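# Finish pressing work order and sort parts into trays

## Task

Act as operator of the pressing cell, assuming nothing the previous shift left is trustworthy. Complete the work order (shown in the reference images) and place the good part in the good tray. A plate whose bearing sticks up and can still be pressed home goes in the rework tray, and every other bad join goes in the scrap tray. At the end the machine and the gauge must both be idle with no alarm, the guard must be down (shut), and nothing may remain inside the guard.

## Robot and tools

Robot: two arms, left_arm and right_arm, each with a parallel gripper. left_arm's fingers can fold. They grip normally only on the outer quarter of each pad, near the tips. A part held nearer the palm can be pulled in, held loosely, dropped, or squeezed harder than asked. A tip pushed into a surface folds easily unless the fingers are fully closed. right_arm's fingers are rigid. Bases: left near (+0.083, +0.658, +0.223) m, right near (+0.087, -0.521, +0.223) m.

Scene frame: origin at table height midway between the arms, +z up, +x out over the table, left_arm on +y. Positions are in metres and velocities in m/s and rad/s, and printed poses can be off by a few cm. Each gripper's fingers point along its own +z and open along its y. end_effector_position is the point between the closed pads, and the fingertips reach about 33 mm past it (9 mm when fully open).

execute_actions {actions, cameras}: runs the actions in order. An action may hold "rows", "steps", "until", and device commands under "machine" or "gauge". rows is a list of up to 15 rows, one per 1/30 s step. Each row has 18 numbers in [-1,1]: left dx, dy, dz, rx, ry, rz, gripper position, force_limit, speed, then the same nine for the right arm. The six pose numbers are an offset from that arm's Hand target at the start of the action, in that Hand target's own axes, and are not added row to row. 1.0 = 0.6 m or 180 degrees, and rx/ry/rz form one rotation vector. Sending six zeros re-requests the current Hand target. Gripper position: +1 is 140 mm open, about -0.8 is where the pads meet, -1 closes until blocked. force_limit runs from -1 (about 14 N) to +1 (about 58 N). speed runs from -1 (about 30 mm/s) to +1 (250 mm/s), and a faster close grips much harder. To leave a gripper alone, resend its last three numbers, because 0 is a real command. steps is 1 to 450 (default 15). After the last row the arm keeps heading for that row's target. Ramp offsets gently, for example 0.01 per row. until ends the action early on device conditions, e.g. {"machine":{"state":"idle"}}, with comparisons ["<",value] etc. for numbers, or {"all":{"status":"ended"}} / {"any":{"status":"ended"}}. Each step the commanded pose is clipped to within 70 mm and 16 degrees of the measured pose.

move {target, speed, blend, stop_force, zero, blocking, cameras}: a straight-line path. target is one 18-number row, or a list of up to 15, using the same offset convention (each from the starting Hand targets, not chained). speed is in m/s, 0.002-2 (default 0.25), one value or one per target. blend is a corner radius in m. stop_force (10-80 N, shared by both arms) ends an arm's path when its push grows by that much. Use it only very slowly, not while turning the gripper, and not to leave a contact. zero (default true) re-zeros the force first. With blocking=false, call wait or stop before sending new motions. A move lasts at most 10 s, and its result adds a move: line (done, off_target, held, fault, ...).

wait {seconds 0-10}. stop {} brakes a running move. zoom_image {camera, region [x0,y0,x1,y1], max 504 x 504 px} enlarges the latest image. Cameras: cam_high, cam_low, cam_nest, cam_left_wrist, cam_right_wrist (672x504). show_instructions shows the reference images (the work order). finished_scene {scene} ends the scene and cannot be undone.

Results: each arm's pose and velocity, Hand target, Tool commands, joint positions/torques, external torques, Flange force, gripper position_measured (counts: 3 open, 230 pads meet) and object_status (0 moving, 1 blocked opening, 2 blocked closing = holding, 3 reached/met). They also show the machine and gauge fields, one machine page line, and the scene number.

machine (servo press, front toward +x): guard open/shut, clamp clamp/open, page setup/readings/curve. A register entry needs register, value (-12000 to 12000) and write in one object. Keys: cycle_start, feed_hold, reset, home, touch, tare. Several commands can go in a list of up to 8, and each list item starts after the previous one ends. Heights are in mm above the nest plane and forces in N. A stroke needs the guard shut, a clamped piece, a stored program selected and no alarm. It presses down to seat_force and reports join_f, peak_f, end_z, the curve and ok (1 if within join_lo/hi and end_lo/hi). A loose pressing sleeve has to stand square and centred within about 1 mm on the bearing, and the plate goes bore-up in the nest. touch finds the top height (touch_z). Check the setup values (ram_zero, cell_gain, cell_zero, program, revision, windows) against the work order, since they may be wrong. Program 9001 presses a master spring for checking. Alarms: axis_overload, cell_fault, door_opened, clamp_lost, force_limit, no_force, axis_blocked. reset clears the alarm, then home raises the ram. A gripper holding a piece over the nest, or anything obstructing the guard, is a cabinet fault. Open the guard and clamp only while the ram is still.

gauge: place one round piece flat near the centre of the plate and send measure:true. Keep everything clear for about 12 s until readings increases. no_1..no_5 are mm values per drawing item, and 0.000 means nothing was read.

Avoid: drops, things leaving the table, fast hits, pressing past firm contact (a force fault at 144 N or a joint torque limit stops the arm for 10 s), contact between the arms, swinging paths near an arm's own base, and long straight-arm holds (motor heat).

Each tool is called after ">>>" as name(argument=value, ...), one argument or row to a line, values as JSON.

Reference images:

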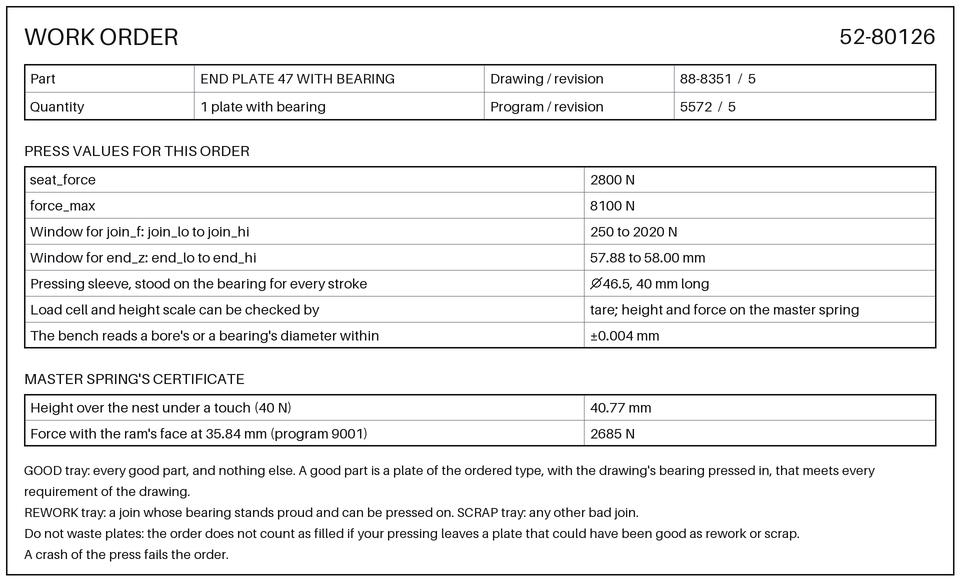

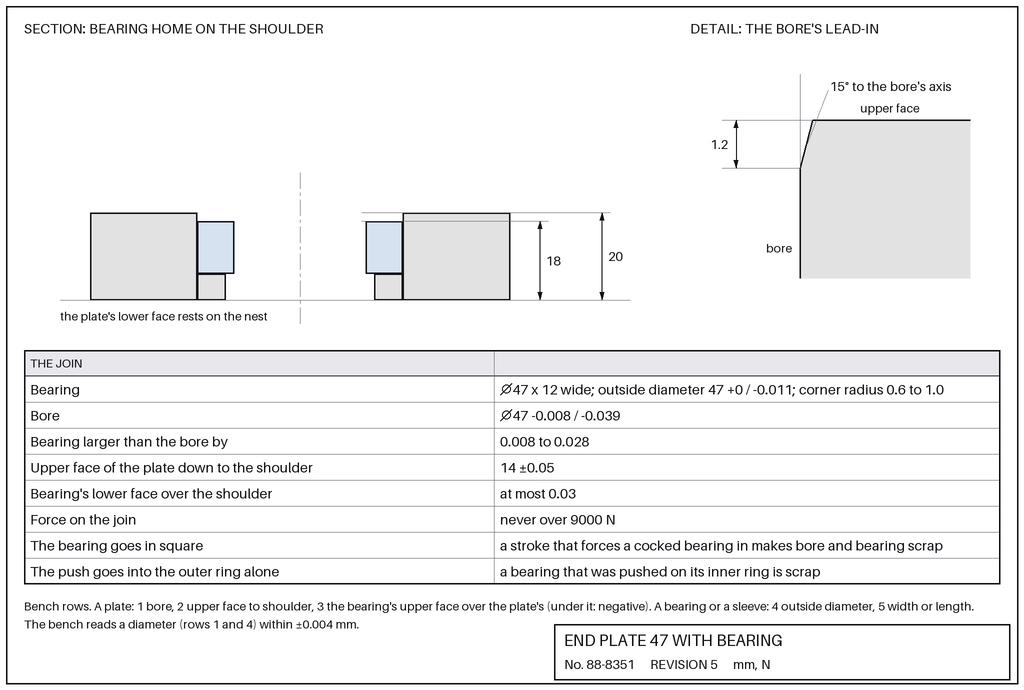

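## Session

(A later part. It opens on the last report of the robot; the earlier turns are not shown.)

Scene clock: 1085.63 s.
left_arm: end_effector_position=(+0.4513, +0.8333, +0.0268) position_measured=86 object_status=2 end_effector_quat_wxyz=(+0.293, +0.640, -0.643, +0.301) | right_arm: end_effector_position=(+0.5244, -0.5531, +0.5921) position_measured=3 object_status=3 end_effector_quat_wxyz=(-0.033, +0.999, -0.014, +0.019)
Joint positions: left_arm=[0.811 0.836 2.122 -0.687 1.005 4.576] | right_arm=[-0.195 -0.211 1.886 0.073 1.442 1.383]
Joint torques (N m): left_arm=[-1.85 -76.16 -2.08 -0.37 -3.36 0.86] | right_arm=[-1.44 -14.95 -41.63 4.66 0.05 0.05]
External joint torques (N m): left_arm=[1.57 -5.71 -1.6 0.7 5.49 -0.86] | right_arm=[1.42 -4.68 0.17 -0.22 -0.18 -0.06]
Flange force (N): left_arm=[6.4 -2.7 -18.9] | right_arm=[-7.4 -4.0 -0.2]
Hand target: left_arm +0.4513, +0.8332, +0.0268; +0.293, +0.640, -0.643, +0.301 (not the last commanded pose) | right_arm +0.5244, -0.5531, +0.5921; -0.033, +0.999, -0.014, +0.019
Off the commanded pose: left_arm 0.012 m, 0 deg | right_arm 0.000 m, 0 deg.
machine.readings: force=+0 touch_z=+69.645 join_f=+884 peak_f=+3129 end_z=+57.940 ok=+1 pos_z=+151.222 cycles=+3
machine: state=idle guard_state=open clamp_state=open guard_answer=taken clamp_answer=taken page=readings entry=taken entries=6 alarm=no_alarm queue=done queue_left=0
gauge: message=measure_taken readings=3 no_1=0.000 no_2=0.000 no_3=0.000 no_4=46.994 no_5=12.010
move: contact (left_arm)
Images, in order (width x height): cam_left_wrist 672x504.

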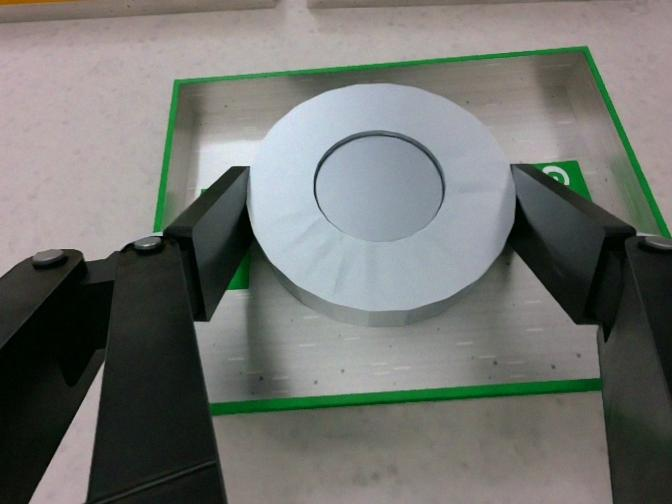

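>>> execute_actions(
  actions=[
    {"rows":[[0,0,0,0,0,0,0.46,0.2,-1,0,0,0,0,0,0,1,1,1]],"steps":45},
  ],
  cameras=["cam_left_wrist"],
)

>>> move(
  target=[
    [0,0,-0.08,0,0,0,0.46,0.2,-1,0,0,0,0,0,0,1,1,1],
    [0.25,0,-0.25,0,0,0,0.46,0.2,-1,0,0,0,0,0,0,1,1,1],
  ],
  speed=[0.03,0.2],
  blend=0.01,
  cameras=["cam_left_wrist","cam_high"],
)

>>> execute_actions(
  actions=[
    {"machine":{"guard":"shut"},"steps":120,"until":{"machine":{"guard_state":"shut"}}},
  ],
  cameras=["all"],
)

Scene clock: 1096.40 s.
left_arm: end_effector_position=(+0.4513, +0.8332, +0.0268) position_measured=71 object_status=3 end_effector_quat_wxyz=(+0.293, +0.640, -0.643, +0.301) | right_arm: end_effector_position=(+0.5244, -0.5531, +0.5921) position_measured=3 object_status=3 end_effector_quat_wxyz=(-0.033, +0.999, -0.014, +0.019)
Joint positions: left_arm=[0.811 0.836 2.122 -0.687 1.005 4.576] | right_arm=[-0.195 -0.211 1.886 0.073 1.442 1.383]
Joint torques (N m): left_arm=[1.55 -87.55 -3.12 -0.27 1.32 0.06] | right_arm=[-1.38 -14.82 -41.67 4.66 0.08 0.04]
External joint torques (N m): left_arm=[-1.76 5.7 -0.51 0.61 0.81 -0.06] | right_arm=[1.33 -4.95 0.31 -0.23 -0.2 -0.04]
Flange force (N): left_arm=[-8.6 -4.2 4.7] | right_arm=[-8.1 -3.9 0.0]
Hand target: left_arm +0.4513, +0.8332, +0.0268; +0.293, +0.640, -0.643, +0.301 | right_arm +0.5244, -0.5531, +0.5921; -0.033, +0.999, -0.014, +0.019
Off the commanded pose: left_arm 0.000 m, 0 deg | right_arm 0.000 m, 0 deg.
machine.readings: force=+0 touch_z=+69.645 join_f=+884 peak_f=+3129 end_z=+57.940 ok=+1 pos_z=+151.222 cycles=+3
machine: state=idle guard_state=open clamp_state=open guard_answer=taken clamp_answer=taken page=readings entry=taken entries=6 alarm=no_alarm queue=done queue_left=0
gauge: message=measure_taken readings=3 no_1=0.000 no_2=0.000 no_3=0.000 no_4=46.994 no_5=12.010
Images, in order (width x height): cam_left_wrist 672x504.

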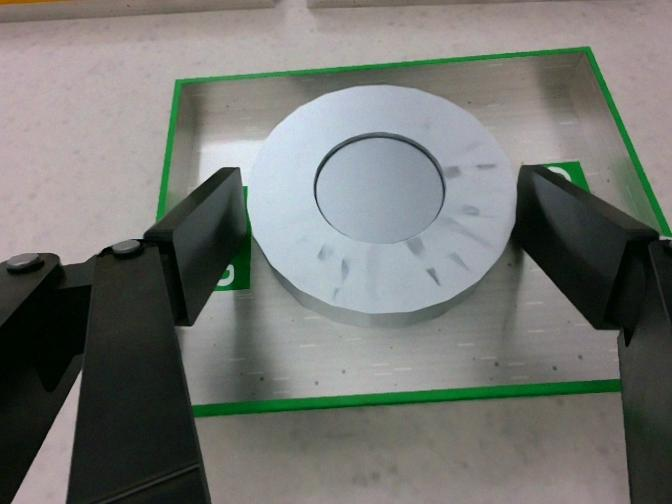

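Scene clock: 1099.23 s.
left_arm: end_effector_position=(+0.4486, +0.8506, +0.2382) position_measured=71 object_status=3 end_effector_quat_wxyz=(+0.293, +0.640, -0.643, +0.301) | right_arm: end_effector_position=(+0.5244, -0.5531, +0.5921) position_measured=3 object_status=3 end_effector_quat_wxyz=(-0.033, +0.999, -0.014, +0.019)
Joint positions: left_arm=[0.835 0.468 2.12 -0.57 1.31 4.348] | right_arm=[-0.195 -0.211 1.886 0.073 1.442 1.383]
Joint torques (N m): left_arm=[1.84 -71.87 -18.13 0.55 1.23 -0.01] | right_arm=[-1.35 -14.95 -41.75 4.65 0.06 0.04]
External joint torques (N m): left_arm=[-2.18 5.27 -0.88 0.6 0.78 0.01] | right_arm=[1.3 -4.86 0.22 -0.21 -0.18 -0.04]
Flange force (N): left_arm=[-8.0 -6.7 1.3] | right_arm=[-7.9 -3.8 -0.2]
Hand target: left_arm +0.4486, +0.8506, +0.2383; +0.293, +0.640, -0.643, +0.301 | right_arm +0.5244, -0.5531, +0.5921; -0.033, +0.999, -0.014, +0.019
Off the commanded pose: left_arm 0.000 m, 0 deg | right_arm 0.000 m, 0 deg.
machine.readings: force=+0 touch_z=+69.645 join_f=+884 peak_f=+3129 end_z=+57.940 ok=+1 pos_z=+151.222 cycles=+3
machine: state=idle guard_state=open clamp_state=open guard_answer=taken clamp_answer=taken page=readings entry=taken entries=6 alarm=no_alarm queue=done queue_left=0
gauge: message=measure_taken readings=3 no_1=0.000 no_2=0.000 no_3=0.000 no_4=46.994 no_5=12.010
move: done
Images, in order (width x height): cam_high 672x504, cam_left_wrist 672x504.

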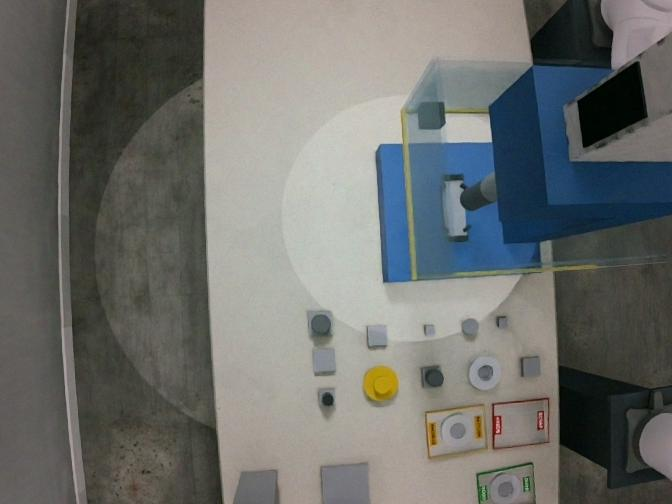

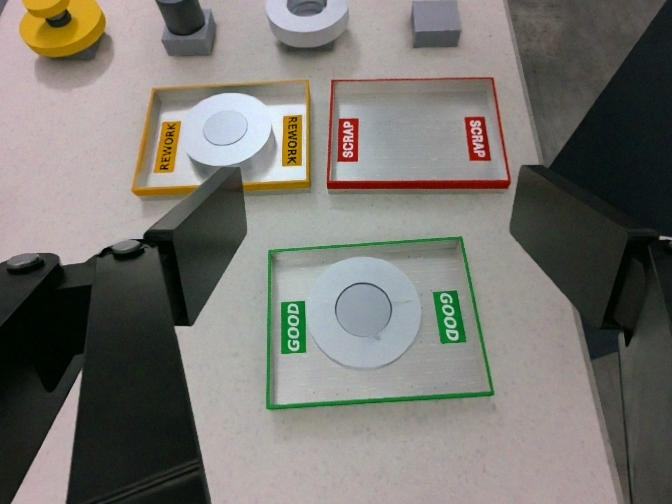

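Scene clock: 1100.93 s.
left_arm: end_effector_position=(+0.4486, +0.8506, +0.2383) position_measured=71 object_status=3 end_effector_quat_wxyz=(+0.293, +0.640, -0.643, +0.301) | right_arm: end_effector_position=(+0.5244, -0.5531, +0.5921) position_measured=3 object_status=3 end_effector_quat_wxyz=(-0.033, +0.999, -0.014, +0.019)
Joint positions: left_arm=[0.835 0.468 2.12 -0.57 1.31 4.348] | right_arm=[-0.195 -0.211 1.886 0.073 1.442 1.383]
Joint torques (N m): left_arm=[1.39 -71.85 -18.14 0.61 1.24 0.05] | right_arm=[-1.16 -14.91 -41.58 4.65 0.05 0.03]
External joint torques (N m): left_arm=[-1.72 5.53 -0.87 0.54 0.76 -0.05] | right_arm=[1.07 -5.03 0.11 -0.22 -0.17 -0.03]
Flange force (N): left_arm=[-8.7 -6.3 1.1] | right_arm=[-8.1 -3.3 -0.5]
Hand target: left_arm +0.4486, +0.8506, +0.2383; +0.293, +0.640, -0.643, +0.301 | right_arm +0.5244, -0.5531, +0.5921; -0.033, +0.999, -0.014, +0.019
Tool commands: left_gripper/position=+0.46 left_gripper/force_limit=+0.2 left_gripper/speed=-1.0 right_gripper/position=+1.0 right_gripper/force_limit=+1.0 right_gripper/speed=+1.0
Off the commanded pose: left_arm 0.000 m, 0 deg | right_arm 0.000 m, 0 deg.
machine.readings: force=+0 touch_z=+69.645 join_f=+884 peak_f=+3129 end_z=+57.940 ok=+1 pos_z=+151.222 cycles=+3
machine: state=idle guard_state=shut clamp_state=open guard_answer=taken clamp_answer=taken page=readings entry=taken entries=6 alarm=no_alarm queue=running queue_left=0
gauge: message=measure_taken readings=3 no_1=0.000 no_2=0.000 no_3=0.000 no_4=46.994 no_5=12.010

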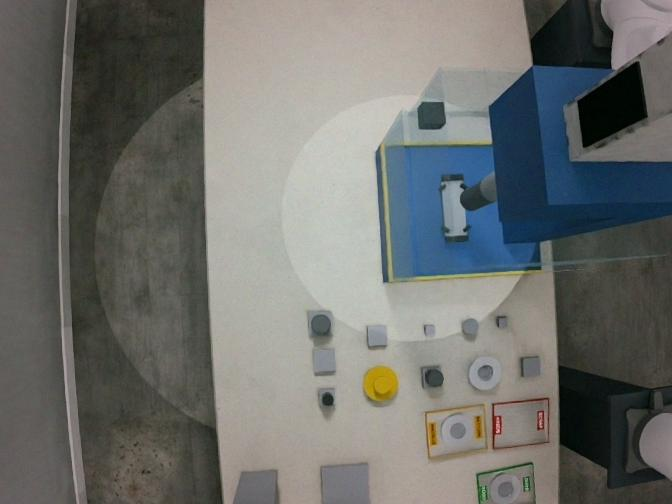

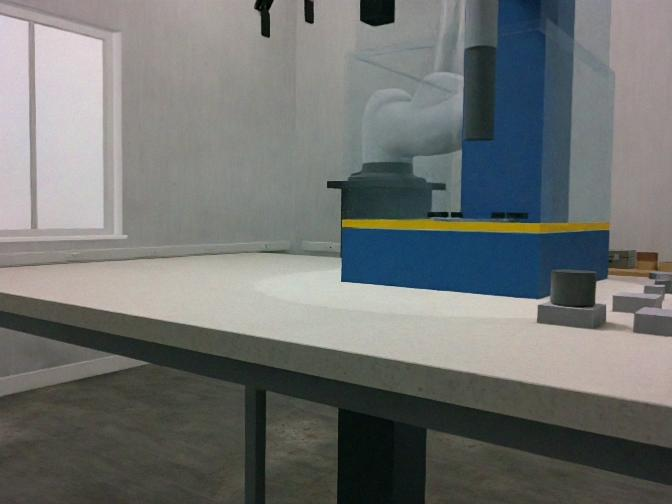

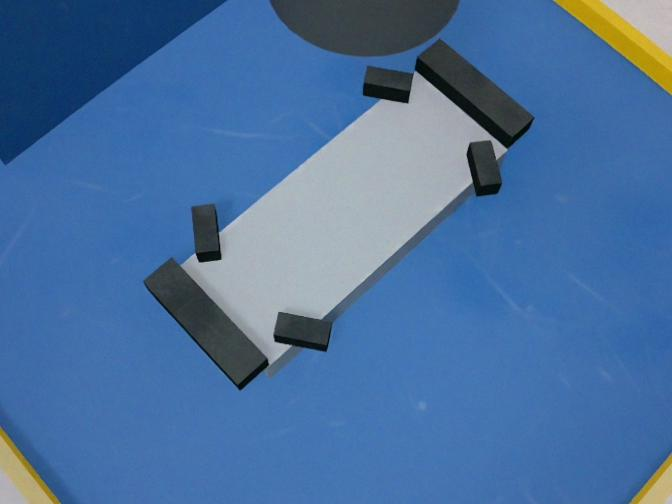

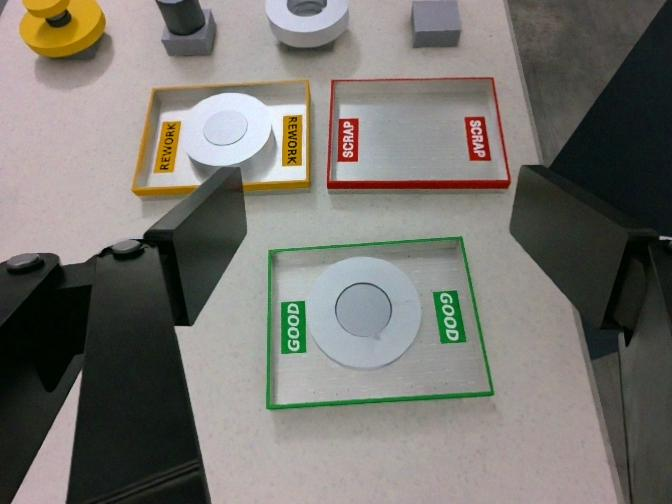

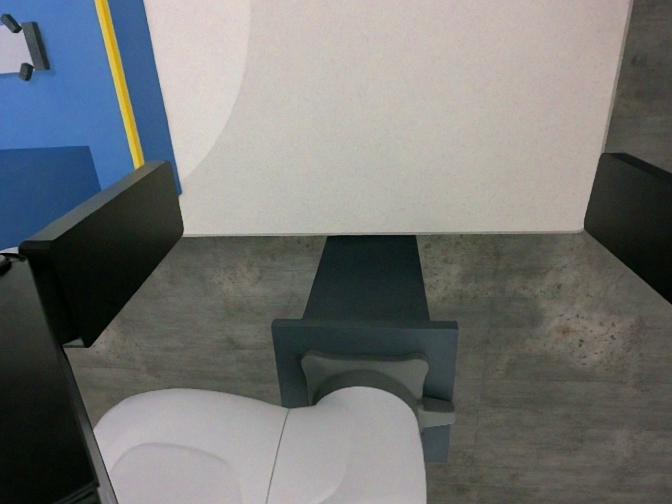

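>>> finished_scene(
  scene=2,
)

The scene is finished: the task was done.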